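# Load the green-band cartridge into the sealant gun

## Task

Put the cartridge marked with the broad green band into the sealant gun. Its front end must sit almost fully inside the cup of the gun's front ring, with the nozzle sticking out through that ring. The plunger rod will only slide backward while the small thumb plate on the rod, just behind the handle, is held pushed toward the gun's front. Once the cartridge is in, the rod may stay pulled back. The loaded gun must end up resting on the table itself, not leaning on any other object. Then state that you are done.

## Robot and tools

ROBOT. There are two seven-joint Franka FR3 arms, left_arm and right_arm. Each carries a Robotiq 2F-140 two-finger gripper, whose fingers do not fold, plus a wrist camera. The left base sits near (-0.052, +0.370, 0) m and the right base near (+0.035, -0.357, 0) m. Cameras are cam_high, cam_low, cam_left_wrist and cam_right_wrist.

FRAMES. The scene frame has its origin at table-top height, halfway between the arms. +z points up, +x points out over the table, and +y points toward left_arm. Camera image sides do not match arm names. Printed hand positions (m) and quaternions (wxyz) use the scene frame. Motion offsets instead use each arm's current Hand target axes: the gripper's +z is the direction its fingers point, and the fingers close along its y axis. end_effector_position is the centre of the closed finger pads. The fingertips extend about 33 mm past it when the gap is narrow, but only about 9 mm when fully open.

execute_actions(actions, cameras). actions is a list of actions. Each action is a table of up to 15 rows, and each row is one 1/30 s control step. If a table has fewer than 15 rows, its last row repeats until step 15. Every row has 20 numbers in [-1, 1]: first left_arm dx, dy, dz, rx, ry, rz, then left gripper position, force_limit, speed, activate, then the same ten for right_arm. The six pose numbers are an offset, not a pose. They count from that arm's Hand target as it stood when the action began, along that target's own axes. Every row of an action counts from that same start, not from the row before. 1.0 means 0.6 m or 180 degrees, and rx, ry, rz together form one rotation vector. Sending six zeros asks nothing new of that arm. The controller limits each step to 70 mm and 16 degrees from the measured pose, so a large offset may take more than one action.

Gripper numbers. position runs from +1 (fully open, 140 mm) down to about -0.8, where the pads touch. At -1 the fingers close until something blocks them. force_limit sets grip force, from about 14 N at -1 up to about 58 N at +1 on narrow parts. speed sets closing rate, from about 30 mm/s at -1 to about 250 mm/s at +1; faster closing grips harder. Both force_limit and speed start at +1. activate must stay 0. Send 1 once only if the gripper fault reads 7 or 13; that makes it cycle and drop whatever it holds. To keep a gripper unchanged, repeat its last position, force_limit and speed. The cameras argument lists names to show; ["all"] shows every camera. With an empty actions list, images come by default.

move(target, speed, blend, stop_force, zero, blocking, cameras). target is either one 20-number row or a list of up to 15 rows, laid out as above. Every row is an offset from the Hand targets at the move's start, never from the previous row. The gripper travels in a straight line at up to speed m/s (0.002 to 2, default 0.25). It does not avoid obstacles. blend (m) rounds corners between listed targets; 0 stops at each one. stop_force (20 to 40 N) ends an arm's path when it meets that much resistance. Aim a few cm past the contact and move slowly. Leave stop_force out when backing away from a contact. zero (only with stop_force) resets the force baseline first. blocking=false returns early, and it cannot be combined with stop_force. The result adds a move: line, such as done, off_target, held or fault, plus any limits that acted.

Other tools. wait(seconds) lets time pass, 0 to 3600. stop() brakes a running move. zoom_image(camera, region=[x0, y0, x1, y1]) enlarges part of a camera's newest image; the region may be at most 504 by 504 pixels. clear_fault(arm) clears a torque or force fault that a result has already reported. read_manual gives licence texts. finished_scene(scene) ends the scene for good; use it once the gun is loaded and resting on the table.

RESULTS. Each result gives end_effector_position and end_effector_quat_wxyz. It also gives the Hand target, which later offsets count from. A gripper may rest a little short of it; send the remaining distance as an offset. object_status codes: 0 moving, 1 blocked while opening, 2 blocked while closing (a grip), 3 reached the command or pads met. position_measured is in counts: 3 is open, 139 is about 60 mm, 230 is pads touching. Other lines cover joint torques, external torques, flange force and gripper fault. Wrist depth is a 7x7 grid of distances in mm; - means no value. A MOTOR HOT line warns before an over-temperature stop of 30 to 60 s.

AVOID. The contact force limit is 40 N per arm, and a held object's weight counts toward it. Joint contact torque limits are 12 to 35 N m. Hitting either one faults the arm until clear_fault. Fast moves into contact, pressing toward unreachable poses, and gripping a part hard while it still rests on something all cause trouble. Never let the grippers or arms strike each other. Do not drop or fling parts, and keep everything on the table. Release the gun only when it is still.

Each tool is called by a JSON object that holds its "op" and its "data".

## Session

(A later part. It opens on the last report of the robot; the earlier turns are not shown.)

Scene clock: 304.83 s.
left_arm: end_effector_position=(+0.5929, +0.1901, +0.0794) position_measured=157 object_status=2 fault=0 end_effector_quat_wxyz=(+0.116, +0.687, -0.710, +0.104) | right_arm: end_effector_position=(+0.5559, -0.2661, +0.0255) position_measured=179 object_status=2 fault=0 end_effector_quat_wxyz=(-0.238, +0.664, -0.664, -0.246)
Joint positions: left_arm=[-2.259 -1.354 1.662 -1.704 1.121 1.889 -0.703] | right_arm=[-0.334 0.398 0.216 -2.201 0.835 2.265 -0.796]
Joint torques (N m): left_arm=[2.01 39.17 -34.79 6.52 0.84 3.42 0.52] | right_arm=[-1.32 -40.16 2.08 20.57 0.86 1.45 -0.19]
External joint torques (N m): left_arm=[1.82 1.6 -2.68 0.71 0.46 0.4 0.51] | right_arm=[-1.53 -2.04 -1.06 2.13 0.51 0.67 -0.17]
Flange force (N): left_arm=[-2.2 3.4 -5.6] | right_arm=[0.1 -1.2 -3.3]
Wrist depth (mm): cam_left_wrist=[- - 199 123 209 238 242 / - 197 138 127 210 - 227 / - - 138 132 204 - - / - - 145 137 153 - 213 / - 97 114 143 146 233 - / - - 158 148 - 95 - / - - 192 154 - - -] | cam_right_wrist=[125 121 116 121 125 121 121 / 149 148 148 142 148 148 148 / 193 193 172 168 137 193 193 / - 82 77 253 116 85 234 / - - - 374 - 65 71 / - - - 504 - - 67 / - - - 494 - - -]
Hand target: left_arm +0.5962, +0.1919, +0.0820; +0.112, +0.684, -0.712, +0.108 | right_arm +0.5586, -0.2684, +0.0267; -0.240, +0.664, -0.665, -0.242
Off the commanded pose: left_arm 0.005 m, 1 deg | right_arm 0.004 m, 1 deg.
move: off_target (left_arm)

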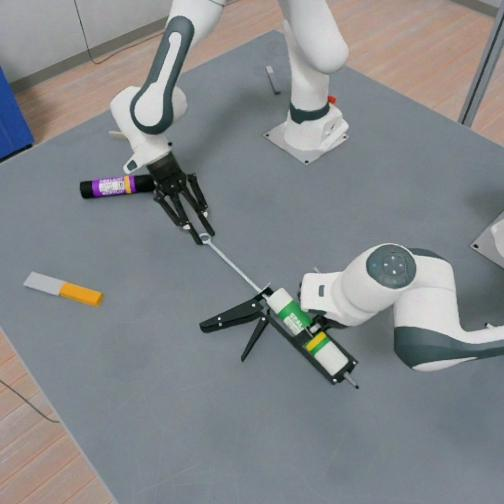

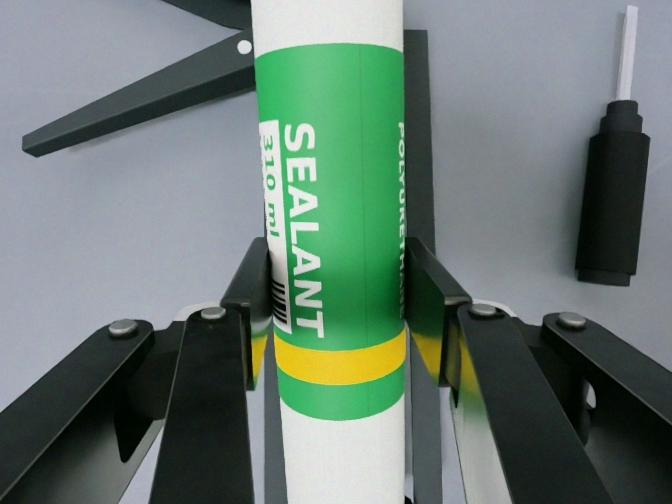

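{"op": "move", "data": {"target": [-0.0098,0,0.0195,0,-0.05,0,-1,-0.1,-1,0,0,0,0,0,0,0,-1,1,-0.5,0], "speed": 0.06, "cameras": ["cam_high","cam_left_wrist"]}}

{"op": "zoom_image", "data": {"camera": "cam_high", "region": [250, 280, 380, 400]}}

Scene clock: 315.30 s.
left_arm: end_effector_position=(+0.5924, +0.1880, +0.0673) position_measured=157 object_status=2 fault=0 end_effector_quat_wxyz=(+0.060, +0.685, -0.724, +0.055) | right_arm: end_effector_position=(+0.5562, -0.2655, +0.0257) position_measured=179 object_status=2 fault=0 end_effector_quat_wxyz=(-0.239, +0.664, -0.664, -0.247)
Joint positions: left_arm=[-2.353 -1.258 1.728 -1.681 1.148 1.864 -0.746] | right_arm=[-0.334 0.398 0.217 -2.201 0.837 2.265 -0.796]
Joint velocities: left_arm=[0 0 0.001 0.001 0 0 -0.005] | right_arm=[within noise]
Joint torques (N m): left_arm=[2.82 42.18 -31.4 10.76 1.43 2.52 -0.19] | right_arm=[-1.26 -40.2 1.67 20.02 0.39 1.37 -0.27]
External joint torques (N m): left_arm=[2.66 3.86 -0.61 2.41 0.85 -0.37 -0.19] | right_arm=[-1.26 -2.03 -1.29 1.56 0.04 0.58 -0.26]
Flange force (N): left_arm=[-2.6 -0.4 -6.1] | right_arm=[0.0 0.2 -3.9]
Wrist depth (mm): cam_left_wrist=[- 171 170 121 180 - - / - - 130 125 182 - 194 / - - 139 131 186 213 - / 208 208 144 136 156 218 - / - 114 114 143 146 220 - / - - 113 150 - 95 - / - - - 157 - - -] | cam_right_wrist=[126 121 116 121 125 121 121 / 149 149 149 142 148 149 149 / 193 193 173 168 137 193 193 / - 82 77 255 116 85 236 / - - - 372 - 65 71 / - - - 493 - - 67 / - - - 486 - - -]
Hand target: left_arm +0.5963, +0.1939, +0.0691; +0.056, +0.691, -0.719, +0.054 | right_arm +0.5586, -0.2684, +0.0267; -0.240, +0.664, -0.665, -0.242
Off the commanded pose: left_arm 0.007 m, 1 deg | right_arm 0.004 m, 1 deg.
move: off_target (left_arm)

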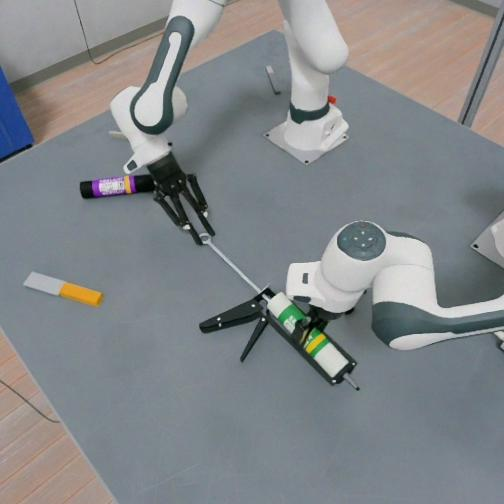

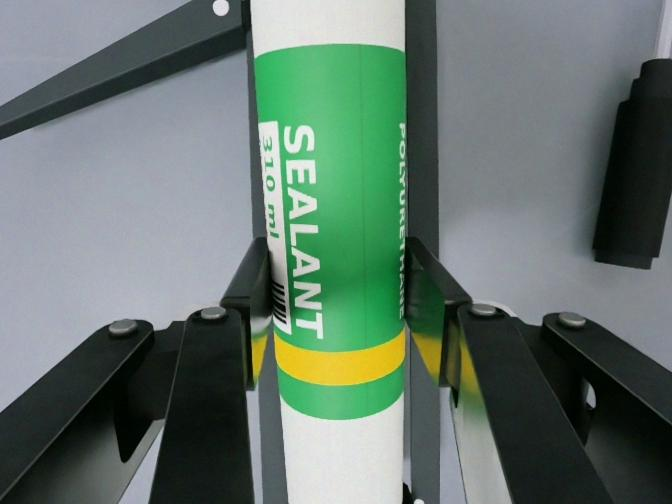

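Scaled by 3.877.

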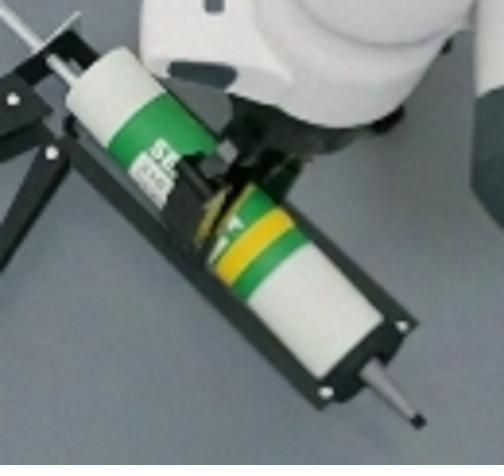

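{"op": "move", "data": {"target": [[0,0,-0.004,0,0,0,0,-0.1,-1,0,0,0,0,0,0,0,-1,1,-0.5,0],[0,0,-0.12,0,0,0,0,-0.1,-1,0,0,0,0,0,0,0,-1,1,-0.5,0]], "speed": 0.1, "cameras": ["cam_high","cam_left_wrist"]}}

{"op": "zoom_image", "data": {"camera": "cam_high", "region": [250, 280, 380, 400]}}

Scene clock: 323.77 s.
left_arm: end_effector_position=(+0.5974, +0.2044, +0.1401) position_measured=129 object_status=3 fault=0 end_effector_quat_wxyz=(+0.054, +0.693, -0.717, +0.055) | right_arm: end_effector_position=(+0.5565, -0.2655, +0.0260) position_measured=179 object_status=2 fault=0 end_effector_quat_wxyz=(-0.239, +0.664, -0.664, -0.246)
Joint positions: left_arm=[-2.321 -1.182 1.635 -1.643 1.074 1.764 -0.734] | right_arm=[-0.334 0.397 0.217 -2.201 0.837 2.265 -0.796]
Joint velocities: left_arm=[0 0 -0.001 0.001 0 -0.005 0.004] | right_arm=[within noise]
Joint torques (N m): left_arm=[0.68 37.78 -31.17 9.94 0.32 2.55 0.42] | right_arm=[-1.23 -39.85 1.81 20.13 0.31 1.27 -0.22]
External joint torques (N m): left_arm=[0.69 0.39 -1.07 0.26 -0.24 -0.34 0.42] | right_arm=[-1.21 -1.74 -1.12 1.68 -0.04 0.47 -0.2]
Flange force (N): left_arm=[-1.6 1.2 -3.0] | right_arm=[0.4 -1.1 -3.6]
Wrist depth (mm): cam_left_wrist=[- 264 239 196 247 - - / - 240 210 203 279 - 290 / - - - 211 - - 288 / - - 146 220 155 - - / - - 122 232 139 99 - / - 79 - 245 - - - / - - 302 - - - -] | cam_right_wrist=[126 121 121 121 126 121 121 / 150 149 149 142 149 149 149 / 194 193 173 168 137 193 193 / - 82 77 255 116 85 235 / - - - 369 - 65 71 / - - - 1877 - - 67 / - - - - - - -]
Hand target: left_arm +0.5967, +0.2051, +0.1402; +0.056, +0.691, -0.719, +0.054 | right_arm +0.5586, -0.2684, +0.0267; -0.240, +0.664, -0.665, -0.242
Off the commanded pose: left_arm 0.001 m, 0 deg | right_arm 0.004 m, 1 deg.
move: done

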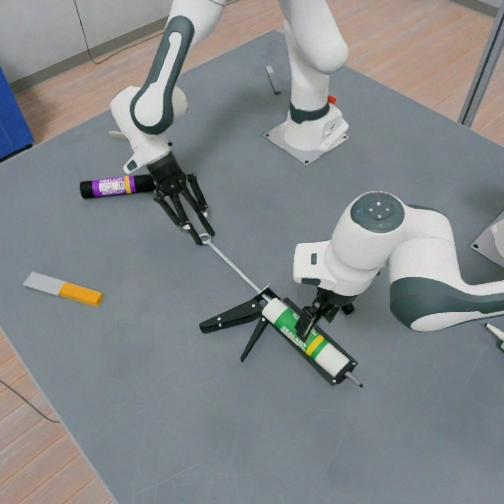

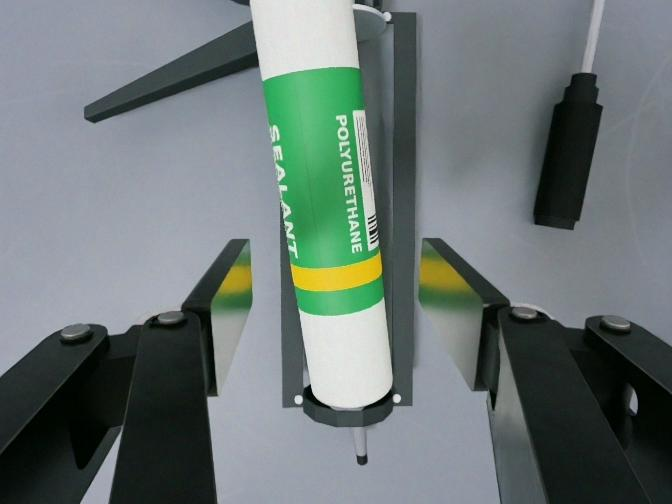

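Scaled by 3.877.

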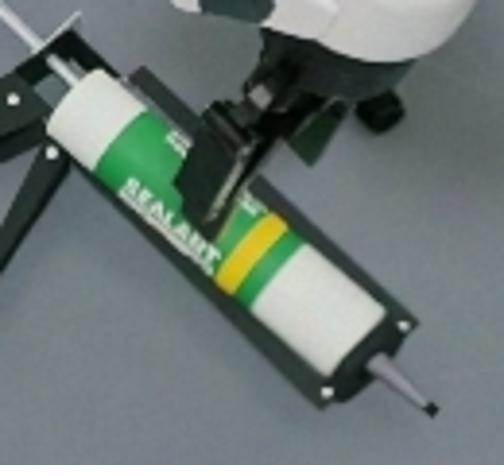

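{"op": "move", "data": {"target": [0.128,0,-0.06,0,-0.05,0,0,-0.1,-1,0,0,0,0,0,0,0,-1,1,-0.5,0], "speed": 0.25, "cameras": ["cam_left_wrist"]}}

Scene clock: 334.77 s.
left_arm: end_effector_position=(+0.5947, +0.1348, +0.1874) position_measured=129 object_status=3 fault=0 end_effector_quat_wxyz=(-0.001, +0.689, -0.725, +0.001) | right_arm: end_effector_position=(+0.5565, -0.2655, +0.0260) position_measured=179 object_status=2 fault=0 end_effector_quat_wxyz=(-0.239, +0.664, -0.664, -0.246)
Joint positions: left_arm=[-2.602 -1.05 1.694 -1.449 1.041 1.619 -0.805] | right_arm=[-0.334 0.397 0.217 -2.201 0.837 2.265 -0.796]
Joint velocities: left_arm=[0 0.001 0 -0.001 -0.001 -0.003 -0.006] | right_arm=[within noise]
Joint torques (N m): left_arm=[-0.17 42.38 -26.77 12.86 0.48 2.44 -0.24] | right_arm=[-1.2 -39.84 1.82 20.14 0.31 1.27 -0.2]
External joint torques (N m): left_arm=[-0.23 1.83 -0.18 0.27 -0.33 -0.22 -0.24] | right_arm=[-1.09 -1.7 -1.04 1.64 -0.05 0.46 -0.18]
Flange force (N): left_arm=[0.8 0.2 -2.9] | right_arm=[0.2 -1.1 -3.5]
Wrist depth (mm): cam_left_wrist=[- 260 265 279 307 298 - / 299 301 271 244 307 310 - / 314 304 284 244 - 306 - / - - 147 263 156 - - / - - 124 285 139 100 - / - 79 - 327 - - - / - - - - - - -] | cam_right_wrist=[126 121 121 121 126 121 121 / 149 149 149 143 149 149 149 / 194 194 173 168 136 193 193 / - 82 77 254 116 85 235 / - - - 372 - 65 71 / - - - 2042 - - 67 / - - - - - - -]
Hand target: left_arm +0.5938, +0.1349, +0.1877; -0.001, +0.693, -0.721, +0.000 | right_arm +0.5586, -0.2684, +0.0267; -0.240, +0.664, -0.665, -0.242
Off the commanded pose: left_arm 0.001 m, 1 deg | right_arm 0.004 m, 1 deg.
move: done

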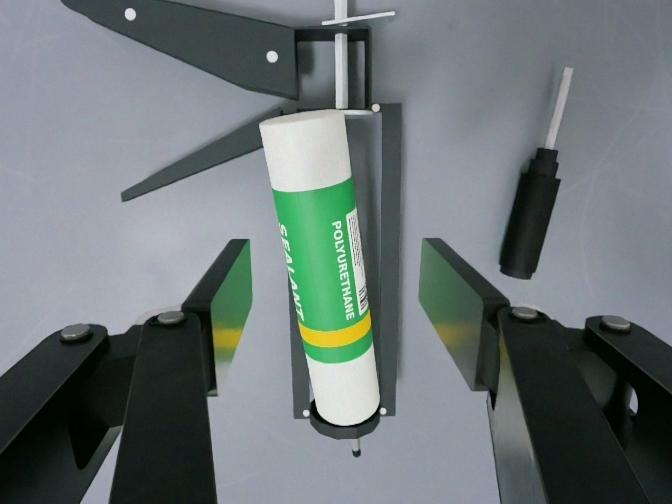

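{"op": "move", "data": {"target": [[0,0,0.1945,0,0,0,0.1,-1,-1,0,0,0,0,0,0,0,-1,1,-0.5,0],[0,0,0.1945,0,0,0,-1,-1,-1,0,0,0,0,0,0,0,-1,1,-0.5,0]], "speed": 0.15}}

{"op": "wait", "data": {"seconds": 0.7, "cameras": ["cam_high","cam_left_wrist"]}}

{"op": "zoom_image", "data": {"camera": "cam_high", "region": [250, 280, 380, 400]}}

Scene clock: 345.97 s.
left_arm: end_effector_position=(+0.5966, +0.1354, +0.0737) position_measured=153 object_status=0 fault=0 end_effector_quat_wxyz=(-0.002, +0.692, -0.722, +0.003) | right_arm: end_effector_position=(+0.5566, -0.2655, +0.0262) position_measured=179 object_status=2 fault=0 end_effector_quat_wxyz=(-0.239, +0.664, -0.664, -0.246)
Joint positions: left_arm=[-2.598 -1.159 1.816 -1.552 1.149 1.793 -0.86] | right_arm=[-0.334 0.397 0.217 -2.201 0.837 2.265 -0.797]
Joint torques (N m): left_arm=[-0.69 41.81 -27.39 9.27 0.2 2.2 0.03] | right_arm=[-0.97 -39.66 2.16 20.61 0.77 1.46 -0.12]
External joint torques (N m): left_arm=[-0.82 0.2 0.81 -2.04 -0.6 -0.47 0.03] | right_arm=[-0.98 -1.57 -0.79 2.19 0.42 0.67 -0.1]
Flange force (N): left_arm=[-0.8 6.4 0.5] | right_arm=[0.3 -2.8 -2.1]
Wrist depth (mm): cam_left_wrist=[189 187 159 173 187 198 - / - - 171 128 181 205 - / - 177 174 127 188 212 212 / - - 158 138 166 - - / - 94 123 149 144 - - / - - 239 161 171 95 - / - - - 182 - - -] | cam_right_wrist=[126 121 121 121 126 121 121 / 150 149 149 142 149 149 149 / 195 195 173 168 137 195 193 / - 82 77 255 116 85 235 / - - - 374 - 65 71 / - - - 447 - - 67 / - - - 428 - - -]
Hand target: left_arm +0.5939, +0.1350, +0.0710; -0.001, +0.693, -0.721, +0.000 | right_arm +0.5586, -0.2684, +0.0267; -0.240, +0.664, -0.665, -0.242
Off the commanded pose: left_arm 0.004 m, 0 deg | right_arm 0.004 m, 0 deg.
move: off_target (left_arm)

Scene clock: 346.67 s.
left_arm: end_effector_position=(+0.5966, +0.1354, +0.0737) position_measured=153 object_status=2 fault=0 end_effector_quat_wxyz=(-0.002, +0.693, -0.721, +0.003) | right_arm: end_effector_position=(+0.5566, -0.2655, +0.0262) position_measured=179 object_status=2 fault=0 end_effector_quat_wxyz=(-0.239, +0.664, -0.664, -0.246)
Joint positions: left_arm=[-2.598 -1.159 1.816 -1.552 1.149 1.793 -0.861] | right_arm=[-0.334 0.397 0.217 -2.201 0.837 2.265 -0.797]
Joint torques (N m): left_arm=[-0.7 41.85 -27.41 9.29 0.18 2.19 0.01] | right_arm=[-0.95 -39.56 2.13 20.6 0.78 1.44 -0.1]
External joint torques (N m): left_arm=[-0.54 0.34 0.8 -1.82 -0.6 -0.47 0.01] | right_arm=[-0.88 -1.47 -0.75 2.15 0.42 0.63 -0.09]
Flange force (N): left_arm=[-1.2 6.3 0.1] | right_arm=[0.3 -2.9 -1.9]
Wrist depth (mm): cam_left_wrist=[190 189 159 170 187 - - / - - 171 128 180 - 209 / - 176 140 127 186 - 213 / - 215 145 138 148 - 198 / - 94 122 149 144 - - / - - - 162 170 95 - / - - 249 182 - - -] | cam_right_wrist=[126 122 121 121 126 121 122 / 150 149 149 143 149 149 149 / 194 194 173 167 137 193 193 / - 82 77 255 116 85 235 / - - - 374 - 65 71 / - - - 444 - - 67 / - - - 429 - - -]
Hand target: left_arm +0.5939, +0.1350, +0.0710; -0.001, +0.693, -0.721, +0.000 | right_arm +0.5586, -0.2684, +0.0267; -0.240, +0.664, -0.665, -0.242
Tool commands: left_gripper/position=-1.0 left_gripper/force_limit=-1.0 left_gripper/speed=-1.0 left_gripper/activate=+0.0 right_gripper/position=-1.0 right_gripper/force_limit=+1.0 right_gripper/speed=-0.5 right_gripper/activate=+0.0
Off the commanded pose: left_arm 0.004 m, 0 deg | right_arm 0.004 m, 0 deg.
wait: 0.70 s; at rest by 0.17 s

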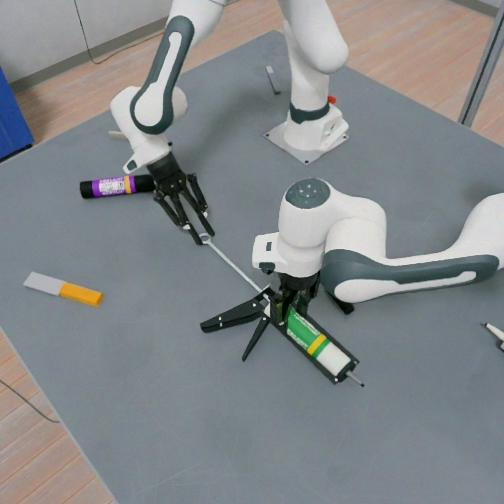

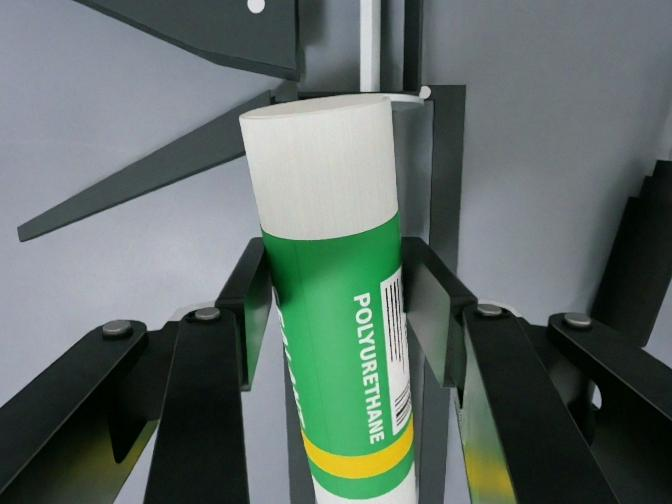

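Scaled by 3.877.

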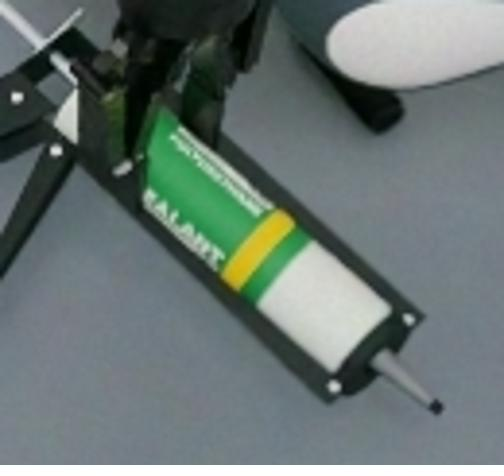

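{"op": "move", "data": {"target": [[0,0,-0.012,0,0,0,-1,-1,-1,0,0,0,0,0,0,0,-1,1,-0.5,0],[0,0.02,-0.012,0,0,0,-1,-1,-1,0,0,0,0,0,0,0,-1,1,-0.5,0]], "speed": 0.06, "cameras": ["cam_left_wrist","cam_high"]}}

{"op": "zoom_image", "data": {"camera": "cam_high", "region": [250, 280, 380, 400]}}

Scene clock: 358.33 s.
left_arm: end_effector_position=(+0.5818, +0.1361, +0.0774) position_measured=154 object_status=2 fault=0 end_effector_quat_wxyz=(-0.001, +0.690, -0.724, -0.001) | right_arm: end_effector_position=(+0.5568, -0.2658, +0.0263) position_measured=179 object_status=2 fault=0 end_effector_quat_wxyz=(-0.239, +0.664, -0.664, -0.245)
Joint positions: left_arm=[-2.567 -1.145 1.797 -1.605 1.144 1.788 -0.876] | right_arm=[-0.334 0.396 0.217 -2.201 0.837 2.266 -0.797]
Joint velocities: left_arm=[-0.001 0 0 0 -0.001 0 -0.005] | right_arm=[within noise]
Joint torques (N m): left_arm=[0.58 41.69 -29.42 10.68 0.77 2.92 -0.22] | right_arm=[-1.05 -39.47 2.07 20.51 0.64 1.3 -0.09]
External joint torques (N m): left_arm=[0.31 1.69 -1.11 -0.7 -0.04 0.29 -0.21] | right_arm=[-1.07 -1.38 -0.89 2.06 0.29 0.5 -0.07]
Flange force (N): left_arm=[-2.4 7.3 -2.4] | right_arm=[0.7 -3.0 -2.5]
Wrist depth (mm): cam_left_wrist=[191 160 162 173 200 - - / - 199 174 161 184 - - / 179 179 184 166 211 - 200 / - 219 153 173 163 227 - / - 98 119 182 125 234 208 / - - 211 190 - 95 - / - - 220 202 - - -] | cam_right_wrist=[127 122 122 122 126 121 121 / 150 150 150 143 149 149 149 / 195 195 174 168 137 194 193 / - 82 77 255 116 85 236 / - - - 380 - 65 71 / - - - 616 - - 67 / - - - 429 - - -]
Hand target: left_arm +0.5819, +0.1354, +0.0782; -0.001, +0.693, -0.721, +0.000 | right_arm +0.5586, -0.2684, +0.0267; -0.240, +0.664, -0.665, -0.242
Off the commanded pose: left_arm 0.001 m, 1 deg | right_arm 0.003 m, 0 deg.
move: done
Images, in order (width x height): cam_high 504x504, cam_left_wrist 672x504.

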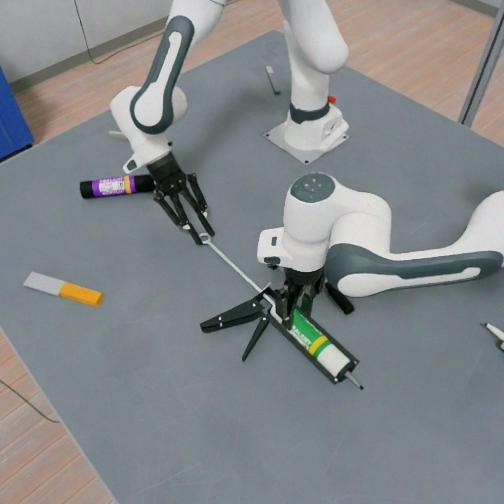

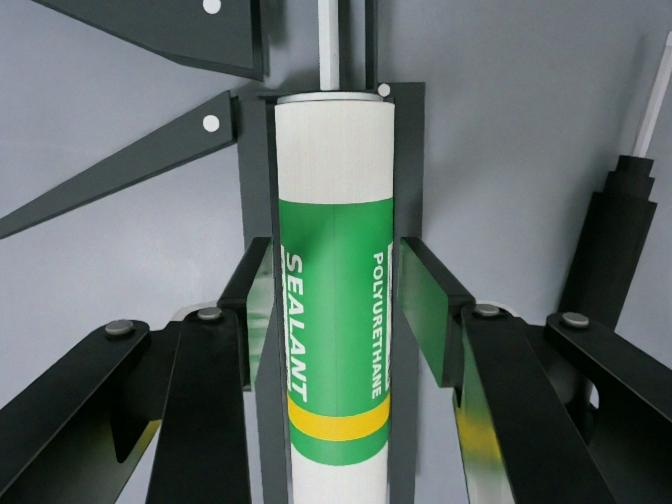

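Scaled by 3.877.

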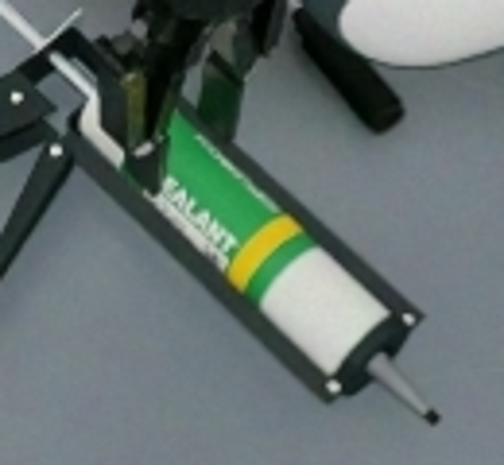

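{"op": "move", "data": {"target": [[0,0,-0.0006,0,0,0,0.1,-1,-1,0,0,0,0,0,0,0,-1,1,-0.5,0],[0,0,-0.15,0,0,0,0.1,-1,-1,0,0,0,0,0,0,0,-1,1,-0.5,0],[-0.2935,0,-0.15,0,0,0,-0.3,-1,-1,0,0,0,0,0,0,0,-1,1,-0.5,0]], "speed": [0.1,0.2,0.3], "cameras": ["cam_left_wrist"]}}

Scene clock: 371.03 s.
left_arm: end_effector_position=(+0.5894, +0.3112, +0.1690) position_measured=167 object_status=0 fault=0 end_effector_quat_wxyz=(+0.000, +0.696, -0.718, +0.001) | right_arm: end_effector_position=(+0.5568, -0.2658, +0.0263) position_measured=179 object_status=2 fault=0 end_effector_quat_wxyz=(-0.239, +0.664, -0.664, -0.245)
Joint positions: left_arm=[-2.183 -1.074 1.609 -1.678 1.079 1.658 -0.649] | right_arm=[-0.334 0.396 0.217 -2.201 0.837 2.266 -0.797]
Joint torques (N m): left_arm=[-0.05 35.61 -28.89 11.66 0.76 2.45 0.46] | right_arm=[-1.03 -39.52 2.1 20.49 0.65 1.32 -0.1]
External joint torques (N m): left_arm=[-0.25 0.83 -0.49 -0.35 -0.04 -0.18 0.46] | right_arm=[-0.91 -1.47 -0.73 2.01 0.29 0.5 -0.08]
Flange force (N): left_arm=[-0.3 1.2 -1.5] | right_arm=[0.3 -2.7 -2.4]
Wrist depth (mm): cam_left_wrist=[- - 275 236 - - - / - - 278 243 - - - / 303 - - 258 - 316 - / - 314 167 316 147 - 318 / - - 109 330 112 - - / - - - - - 96 - / - - - 364 - - -] | cam_right_wrist=[127 122 122 121 126 121 122 / 150 150 150 143 149 149 149 / 208 194 174 168 137 194 194 / - 82 77 256 116 85 236 / - - - 376 - 65 71 / - - - 2175 - - 67 / - - - - - - -]
Hand target: left_arm +0.5889, +0.3113, +0.1684; -0.001, +0.693, -0.721, +0.000 | right_arm +0.5586, -0.2684, +0.0267; -0.240, +0.664, -0.665, -0.242
Off the commanded pose: left_arm 0.001 m, 1 deg | right_arm 0.003 m, 0 deg.
move: done

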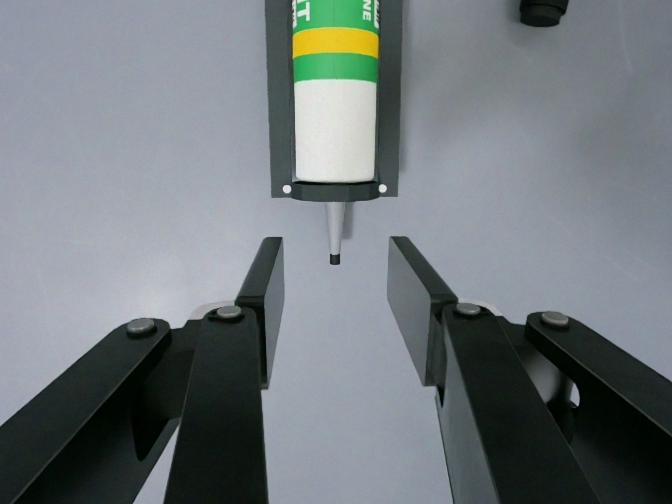

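{"op": "move", "data": {"target": [[-0.008,-0.001,0.205,0,0,0,-0.3,-1,-1,0,0,0,0,0,0,0,-1,1,-0.5,0],[-0.008,-0.001,0.205,0,0,0,-1,0,-1,0,0,0,0,0,0,0,-1,1,-0.5,0]], "speed": 0.15}}

{"op": "wait", "data": {"seconds": 0.8, "cameras": ["cam_left_wrist"]}}

Scene clock: 379.63 s.
left_arm: end_effector_position=(+0.5885, +0.3161, +0.0451) position_measured=217 object_status=0 fault=0 end_effector_quat_wxyz=(+0.001, +0.690, -0.723, -0.001) | right_arm: end_effector_position=(+0.5568, -0.2658, +0.0263) position_measured=179 object_status=2 fault=0 end_effector_quat_wxyz=(-0.239, +0.664, -0.664, -0.245)
Joint positions: left_arm=[-2.199 -1.196 1.772 -1.758 1.226 1.823 -0.677] | right_arm=[-0.334 0.396 0.217 -2.201 0.837 2.266 -0.797]
Joint torques (N m): left_arm=[-0.29 38.25 -30 9.69 1.01 2.93 -0.18] | right_arm=[-0.81 -39.29 2.27 20.58 0.69 1.34 -0.14]
External joint torques (N m): left_arm=[-0.37 1.39 -0.1 0.1 0.25 0.3 -0.18] | right_arm=[-0.75 -1.08 -0.63 2.05 0.33 0.53 -0.12]
Flange force (N): left_arm=[0.9 0.2 -0.7] | right_arm=[0.8 -3.5 -1.4]
Wrist depth (mm): cam_left_wrist=[- 163 137 121 139 - 171 / - - 143 125 148 - - / - - 149 135 154 - - / 188 187 188 129 155 - - / - - 99 - 97 88 - / - 73 83 - 71 77 - / - - - - - - -] | cam_right_wrist=[127 122 122 122 126 121 122 / 149 150 149 143 149 149 149 / 195 195 173 168 136 194 194 / - 82 77 254 116 85 235 / - - - 374 - 65 71 / - - - 617 - - 67 / - - - 576 - - -]
Hand target: left_arm +0.5898, +0.3162, +0.0454; -0.001, +0.693, -0.721, +0.000 | right_arm +0.5586, -0.2684, +0.0267; -0.240, +0.664, -0.665, -0.242
Off the commanded pose: left_arm 0.001 m, 0 deg | right_arm 0.003 m, 0 deg.
move: done

Scene clock: 380.43 s.
left_arm: end_effector_position=(+0.5885, +0.3161, +0.0451) position_measured=217 object_status=2 fault=0 end_effector_quat_wxyz=(+0.001, +0.690, -0.723, -0.001) | right_arm: end_effector_position=(+0.5568, -0.2658, +0.0263) position_measured=179 object_status=2 fault=0 end_effector_quat_wxyz=(-0.239, +0.664, -0.664, -0.245)
Joint positions: left_arm=[-2.199 -1.196 1.772 -1.758 1.226 1.823 -0.677] | right_arm=[-0.334 0.396 0.217 -2.201 0.837 2.266 -0.797]
Joint torques (N m): left_arm=[-0.23 38.19 -30.03 9.72 1.03 2.94 -0.22] | right_arm=[-0.82 -39.31 2.24 20.61 0.67 1.35 -0.12]
External joint torques (N m): left_arm=[-0.31 1.41 -0.15 0.11 0.27 0.3 -0.22] | right_arm=[-0.74 -1.17 -0.63 2.12 0.32 0.54 -0.11]
Flange force (N): left_arm=[0.8 0.5 -0.8] | right_arm=[0.7 -3.6 -1.5]
Wrist depth (mm): cam_left_wrist=[- - 137 121 140 170 - / - 172 142 125 147 178 - / - 176 150 - 152 - - / - - - 128 - - - / - - 93 - 97 96 - / - 73 82 - 71 80 - / - - - - - - -] | cam_right_wrist=[127 122 122 122 126 121 121 / 150 150 149 143 149 149 149 / 195 194 174 168 137 193 194 / - 82 77 255 116 85 235 / - - - 374 - 65 71 / - - - 608 - - 67 / - - - 575 - - -]
Hand target: left_arm +0.5898, +0.3162, +0.0454; -0.001, +0.693, -0.721, +0.000 | right_arm +0.5586, -0.2684, +0.0267; -0.240, +0.664, -0.665, -0.242
Tool commands: left_gripper/position=-1.0 left_gripper/force_limit=+0.0 left_gripper/speed=-1.0 left_gripper/activate=+0.0 right_gripper/position=-1.0 right_gripper/force_limit=+1.0 right_gripper/speed=-0.5 right_gripper/activate=+0.0
Off the commanded pose: left_arm 0.001 m, 0 deg | right_arm 0.003 m, 0 deg.
wait: 0.80 s; at rest by 0.17 s

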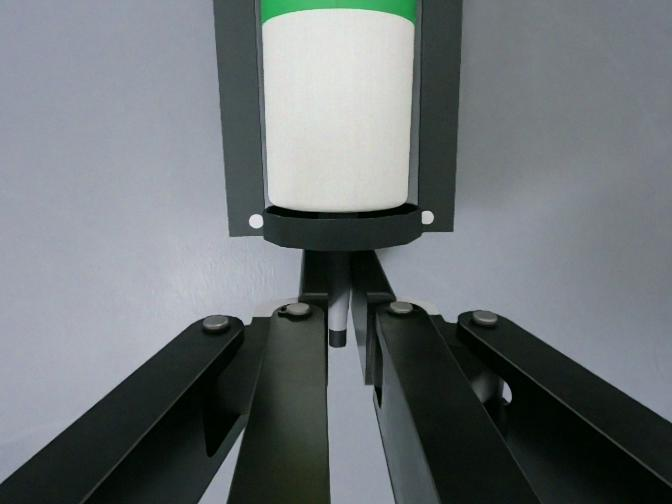

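{"op": "move", "data": {"target": [[0,0,-0.011,0,0,0,-1,0,-1,0,0,0,0,0,0,0,-1,1,-0.5,0],[-0.032,0,-0.011,0,0,0,-1,0,-1,0,0,0,0,0,0,0,-1,1,-0.5,0]], "speed": 0.05, "cameras": ["cam_left_wrist"]}}

Scene clock: 383.87 s.
left_arm: end_effector_position=(+0.5887, +0.3278, +0.0506) position_measured=217 object_status=2 fault=0 end_effector_quat_wxyz=(+0.002, +0.693, -0.721, +0.001) | right_arm: end_effector_position=(+0.5567, -0.2635, +0.0266) position_measured=179 object_status=2 fault=0 end_effector_quat_wxyz=(-0.239, +0.665, -0.663, -0.246)
Joint positions: left_arm=[-2.173 -1.193 1.761 -1.762 1.22 1.818 -0.664] | right_arm=[-0.331 0.396 0.218 -2.201 0.838 2.266 -0.797]
Joint velocities: left_arm=[0.001 -0.001 0.001 0 -0.001 0 0.006] | right_arm=[within noise]
Joint torques (N m): left_arm=[4.54 39.24 -30.44 11.81 1.86 2.06 0.5] | right_arm=[-2.33 -40.46 0.25 20.63 0.14 1.6 -0.21]
External joint torques (N m): left_arm=[4.5 2.71 -0.56 2.19 1.1 -0.58 0.5] | right_arm=[-2.26 -2.4 -2.64 2.18 -0.21 0.8 -0.19]
Flange force (N): left_arm=[-7.9 5.0 -5.4] | right_arm=[1.6 -1.2 -6.2]
Wrist depth (mm): cam_left_wrist=[- 170 142 123 144 - - / - - 148 127 150 - - / - - 153 131 155 - - / - - 193 147 - 199 - / - - 93 - 97 91 - / - 73 82 - 71 80 - / - - - - - - -] | cam_right_wrist=[127 122 122 122 126 121 122 / 150 150 150 143 150 149 150 / 195 195 174 168 136 194 194 / - 82 77 257 116 85 236 / - - - 377 - 65 71 / - - - 609 - - 67 / - - - 592 - - -]
Hand target: left_arm +0.5905, +0.3354, +0.0520; -0.001, +0.693, -0.721, +0.000 | right_arm +0.5586, -0.2684, +0.0267; -0.240, +0.664, -0.665, -0.242
Off the commanded pose: left_arm 0.008 m, 0 deg | right_arm 0.005 m, 1 deg.
move: off_target (left_arm)

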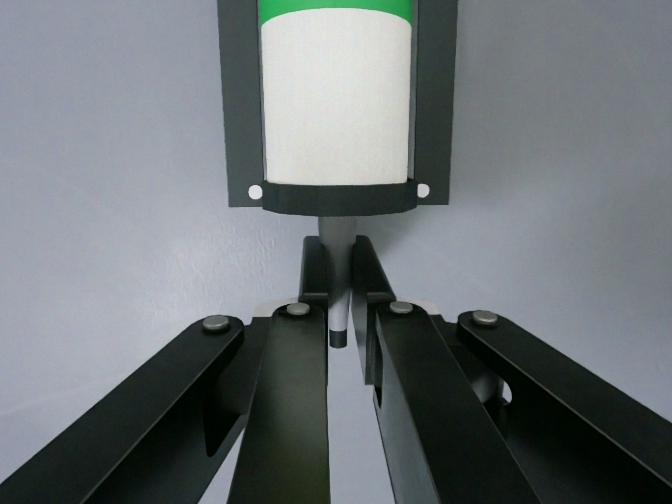

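{"op": "move", "data": {"target": [-0.014,0,0,0,0,0,-1,0,-1,0,0,0,0,0,0,0,-1,1,-0.5,0], "speed": 0.05, "cameras": ["cam_left_wrist"]}}

Scene clock: 386.33 s.
left_arm: end_effector_position=(+0.5881, +0.3318, +0.0504) position_measured=217 object_status=2 fault=0 end_effector_quat_wxyz=(+0.005, +0.692, -0.722, +0.003) | right_arm: end_effector_position=(+0.5561, -0.2598, +0.0272) position_measured=179 object_status=2 fault=0 end_effector_quat_wxyz=(-0.240, +0.666, -0.661, -0.248)
Joint positions: left_arm=[-2.162 -1.194 1.761 -1.764 1.216 1.821 -0.651] | right_arm=[-0.328 0.396 0.22 -2.201 0.841 2.264 -0.797]
Joint velocities: left_arm=[0 0 0.001 0 0 0.001 0.005] | right_arm=[within noise]
Joint torques (N m): left_arm=[6.16 40.67 -29.52 12.92 2.5 1.85 0.43] | right_arm=[-3.51 -40.73 -0.96 20.59 -0.35 1.84 -0.28]
External joint torques (N m): left_arm=[5.89 4.37 0.2 3.28 1.76 -0.78 0.43] | right_arm=[-3.65 -2.62 -4.07 2.11 -0.7 1.07 -0.26]
Flange force (N): left_arm=[-9.8 5.0 -6.2] | right_arm=[3.5 -0.4 -8.6]
Wrist depth (mm): cam_left_wrist=[- - 143 124 144 - - / - - 148 127 151 - - / - - 151 132 156 - 193 / - - - 148 199 - - / 199 - 93 - 97 90 211 / - 73 82 - 71 80 219 / - - - - - - -] | cam_right_wrist=[127 122 123 122 127 122 123 / 151 151 151 144 151 151 151 / 197 196 175 168 137 195 196 / - 82 77 259 116 85 238 / - - - 381 - 65 71 / - - - 603 - - 67 / - - - - - - -]
Hand target: left_arm +0.5909, +0.3438, +0.0520; -0.001, +0.693, -0.721, +0.000 | right_arm +0.5586, -0.2684, +0.0267; -0.240, +0.664, -0.665, -0.242
Off the commanded pose: left_arm 0.012 m, 1 deg | right_arm 0.009 m, 1 deg.
move: off_target (left_arm)

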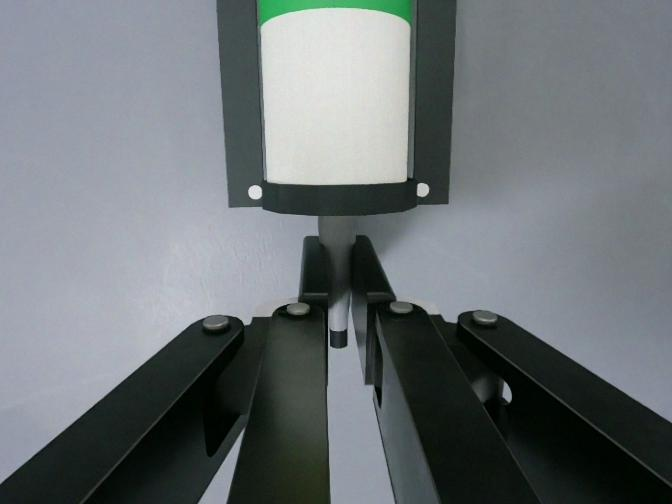

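{"op": "move", "data": {"target": [[0.022,0,0,0,0,0,-1,0,-1,0,0,0,0,0,0,0,-1,1,-0.5,0],[0.02,0,0.008,0,0,0,-1,0,-1,0,0,0,0,0,0,0,-1,1,-0.5,0]], "speed": 0.05}}

{"op": "move", "data": {"target": [[0,0,0.0006,0,0,0,-0.4,0,-1,0,0,0,0.0006,0,0,0,-0.2,1,-1,0],[0,0,-0.2,0,0,0,-0.4,0,-1,0,0,0,-0.2,0,0,0,-0.2,1,-1,0]], "speed": 0.15, "cameras": ["all"]}}

{"op": "zoom_image", "data": {"camera": "cam_high", "region": [240, 270, 380, 400]}}

{"op": "zoom_image", "data": {"camera": "cam_left_wrist", "region": [230, 0, 450, 260]}}

Scene clock: 391.33 s.
left_arm: end_effector_position=(+0.5887, +0.3276, +0.0483) position_measured=217 object_status=2 fault=0 end_effector_quat_wxyz=(+0.002, +0.689, -0.725, +0.001) | right_arm: end_effector_position=(+0.5566, -0.2635, +0.0268) position_measured=179 object_status=2 fault=0 end_effector_quat_wxyz=(-0.240, +0.664, -0.664, -0.247)
Joint positions: left_arm=[-2.177 -1.189 1.77 -1.761 1.216 1.825 -0.652] | right_arm=[-0.329 0.396 0.215 -2.201 0.841 2.264 -0.797]
Joint velocities: left_arm=[0.002 0.001 0.003 0.001 0 0.004 0] | right_arm=[within noise]
Joint torques (N m): left_arm=[1.49 38.17 -27.98 10.37 1.54 2.71 -0.17] | right_arm=[-1.74 -39.28 1.02 20.25 0.05 1.75 -0.29]
External joint torques (N m): left_arm=[1.52 1.53 1.87 0.68 0.79 0.07 -0.17] | right_arm=[-1.82 -1.27 -1.98 1.85 -0.3 0.98 -0.27]
Flange force (N): left_arm=[-2.1 1.4 1.5] | right_arm=[2.6 -2.4 -3.2]
Wrist depth (mm): cam_left_wrist=[- 167 140 122 142 - - / 171 172 145 127 146 - - / - - 152 130 153 - - / 191 - - 133 192 - - / - - 93 111 98 97 - / - 73 82 - 71 79 - / - - - - - - -] | cam_right_wrist=[127 122 122 122 127 122 122 / 151 150 150 143 149 150 150 / 195 195 174 168 137 195 194 / - 82 77 258 116 85 238 / - - - 382 - 65 71 / - - - 638 - - 67 / - - - 598 - - -]
Hand target: left_arm +0.5904, +0.3318, +0.0472; -0.001, +0.693, -0.721, +0.000 | right_arm +0.5586, -0.2684, +0.0267; -0.240, +0.664, -0.665, -0.242
Off the commanded pose: left_arm 0.005 m, 1 deg | right_arm 0.005 m, 1 deg.
move: off_target (left_arm)

Scene clock: 394.00 s.
left_arm: end_effector_position=(+0.5912, +0.3312, +0.1673) position_measured=179 object_status=3 fault=0 end_effector_quat_wxyz=(-0.003, +0.695, -0.719, +0.001) | right_arm: end_effector_position=(+0.5594, -0.3453, +0.1181) position_measured=154 object_status=3 fault=0 end_effector_quat_wxyz=(-0.242, +0.666, -0.664, -0.241)
Joint positions: left_arm=[-2.152 -1.069 1.615 -1.683 1.08 1.665 -0.617] | right_arm=[-0.422 0.245 0.132 -2.132 0.709 2.019 -0.739]
Joint velocities: left_arm=[-0.001 -0.001 0.001 0.001 0.001 -0.005 0.004] | right_arm=[0.001 0 0 0 0 -0.003 0.007]
Joint torques (N m): left_arm=[0.57 34.62 -29.26 12.41 0.54 2.3 0.43] | right_arm=[-0.31 -37.85 1.13 23.04 0.65 0.7 0.13]
External joint torques (N m): left_arm=[0.56 -0.13 -0.82 0.35 -0.25 -0.33 0.43] | right_arm=[-0.45 -1 -0.36 1.7 -0.31 -0.21 0.15]
Flange force (N): left_arm=[-1.7 0.8 -2.2] | right_arm=[0.1 -3.5 -4.0]
Wrist depth (mm): cam_left_wrist=[- - 252 236 - - - / - - - 243 - - - / 295 297 306 257 - - - / 311 308 309 - - - - / - - 101 - 111 - 341 / - 76 - - - 80 - / - - - - - - -] | cam_right_wrist=[232 230 230 229 229 228 228 / 272 282 281 269 268 279 278 / 368 365 129 344 136 340 358 / - 86 103 486 128 83 88 / - - - 679 - - 72 / - - - 1639 - - - / - - - 633 - - -]
Hand target: left_arm +0.5903, +0.3317, +0.1672; -0.001, +0.693, -0.721, +0.000 | right_arm +0.5589, -0.3453, +0.1188; -0.240, +0.664, -0.665, -0.242
Off the commanded pose: left_arm 0.001 m, 0 deg | right_arm 0.001 m, 0 deg.
move: done

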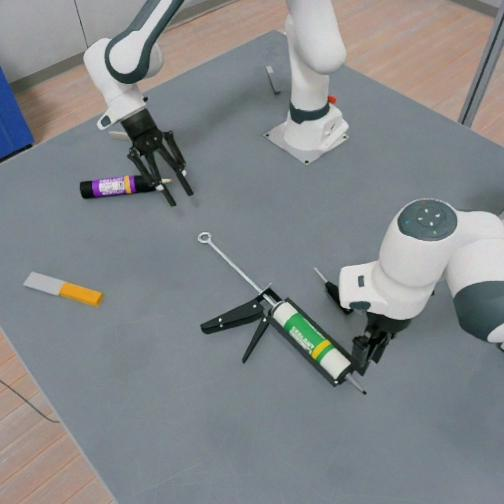

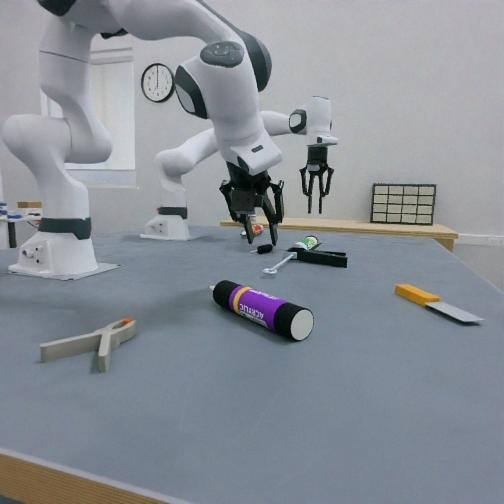

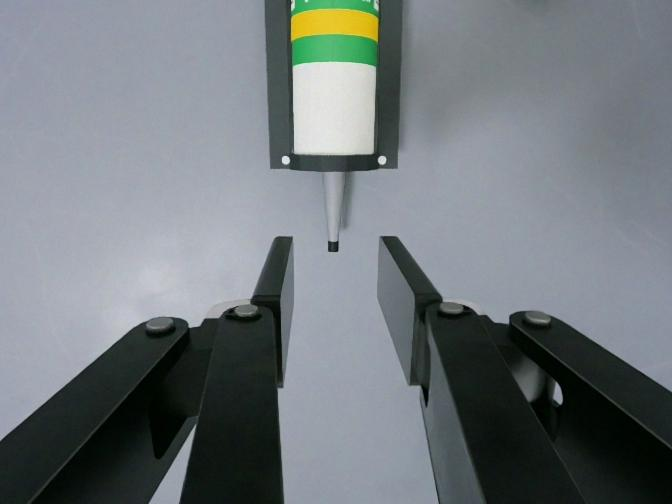

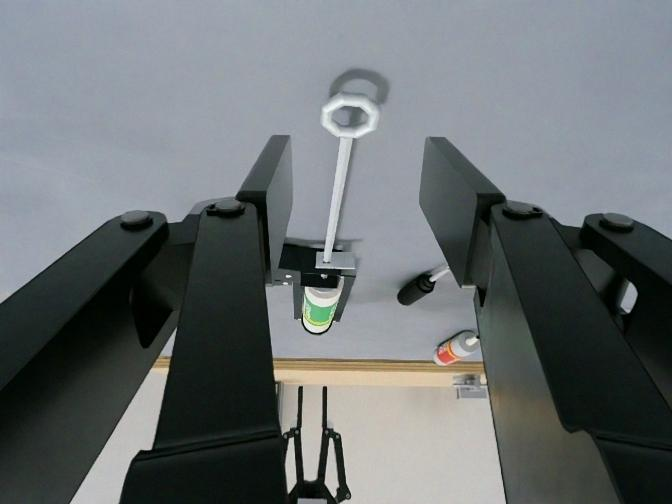

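Scaled by 3.600.

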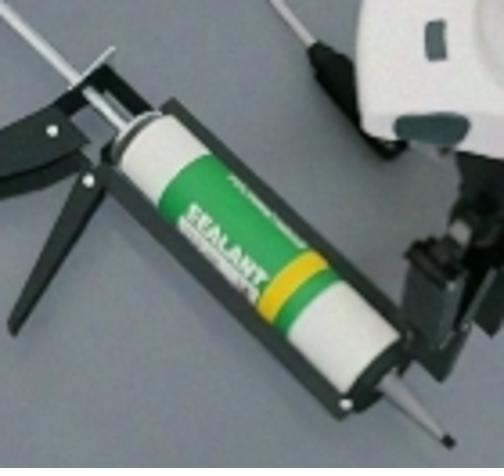

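Scaled by 1.938.

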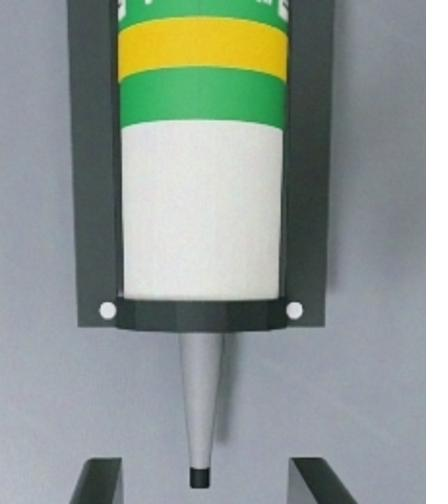

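Seated.

{"op": "finished_scene", "data": {"scene": 2}}

The scene is finished: the task was done.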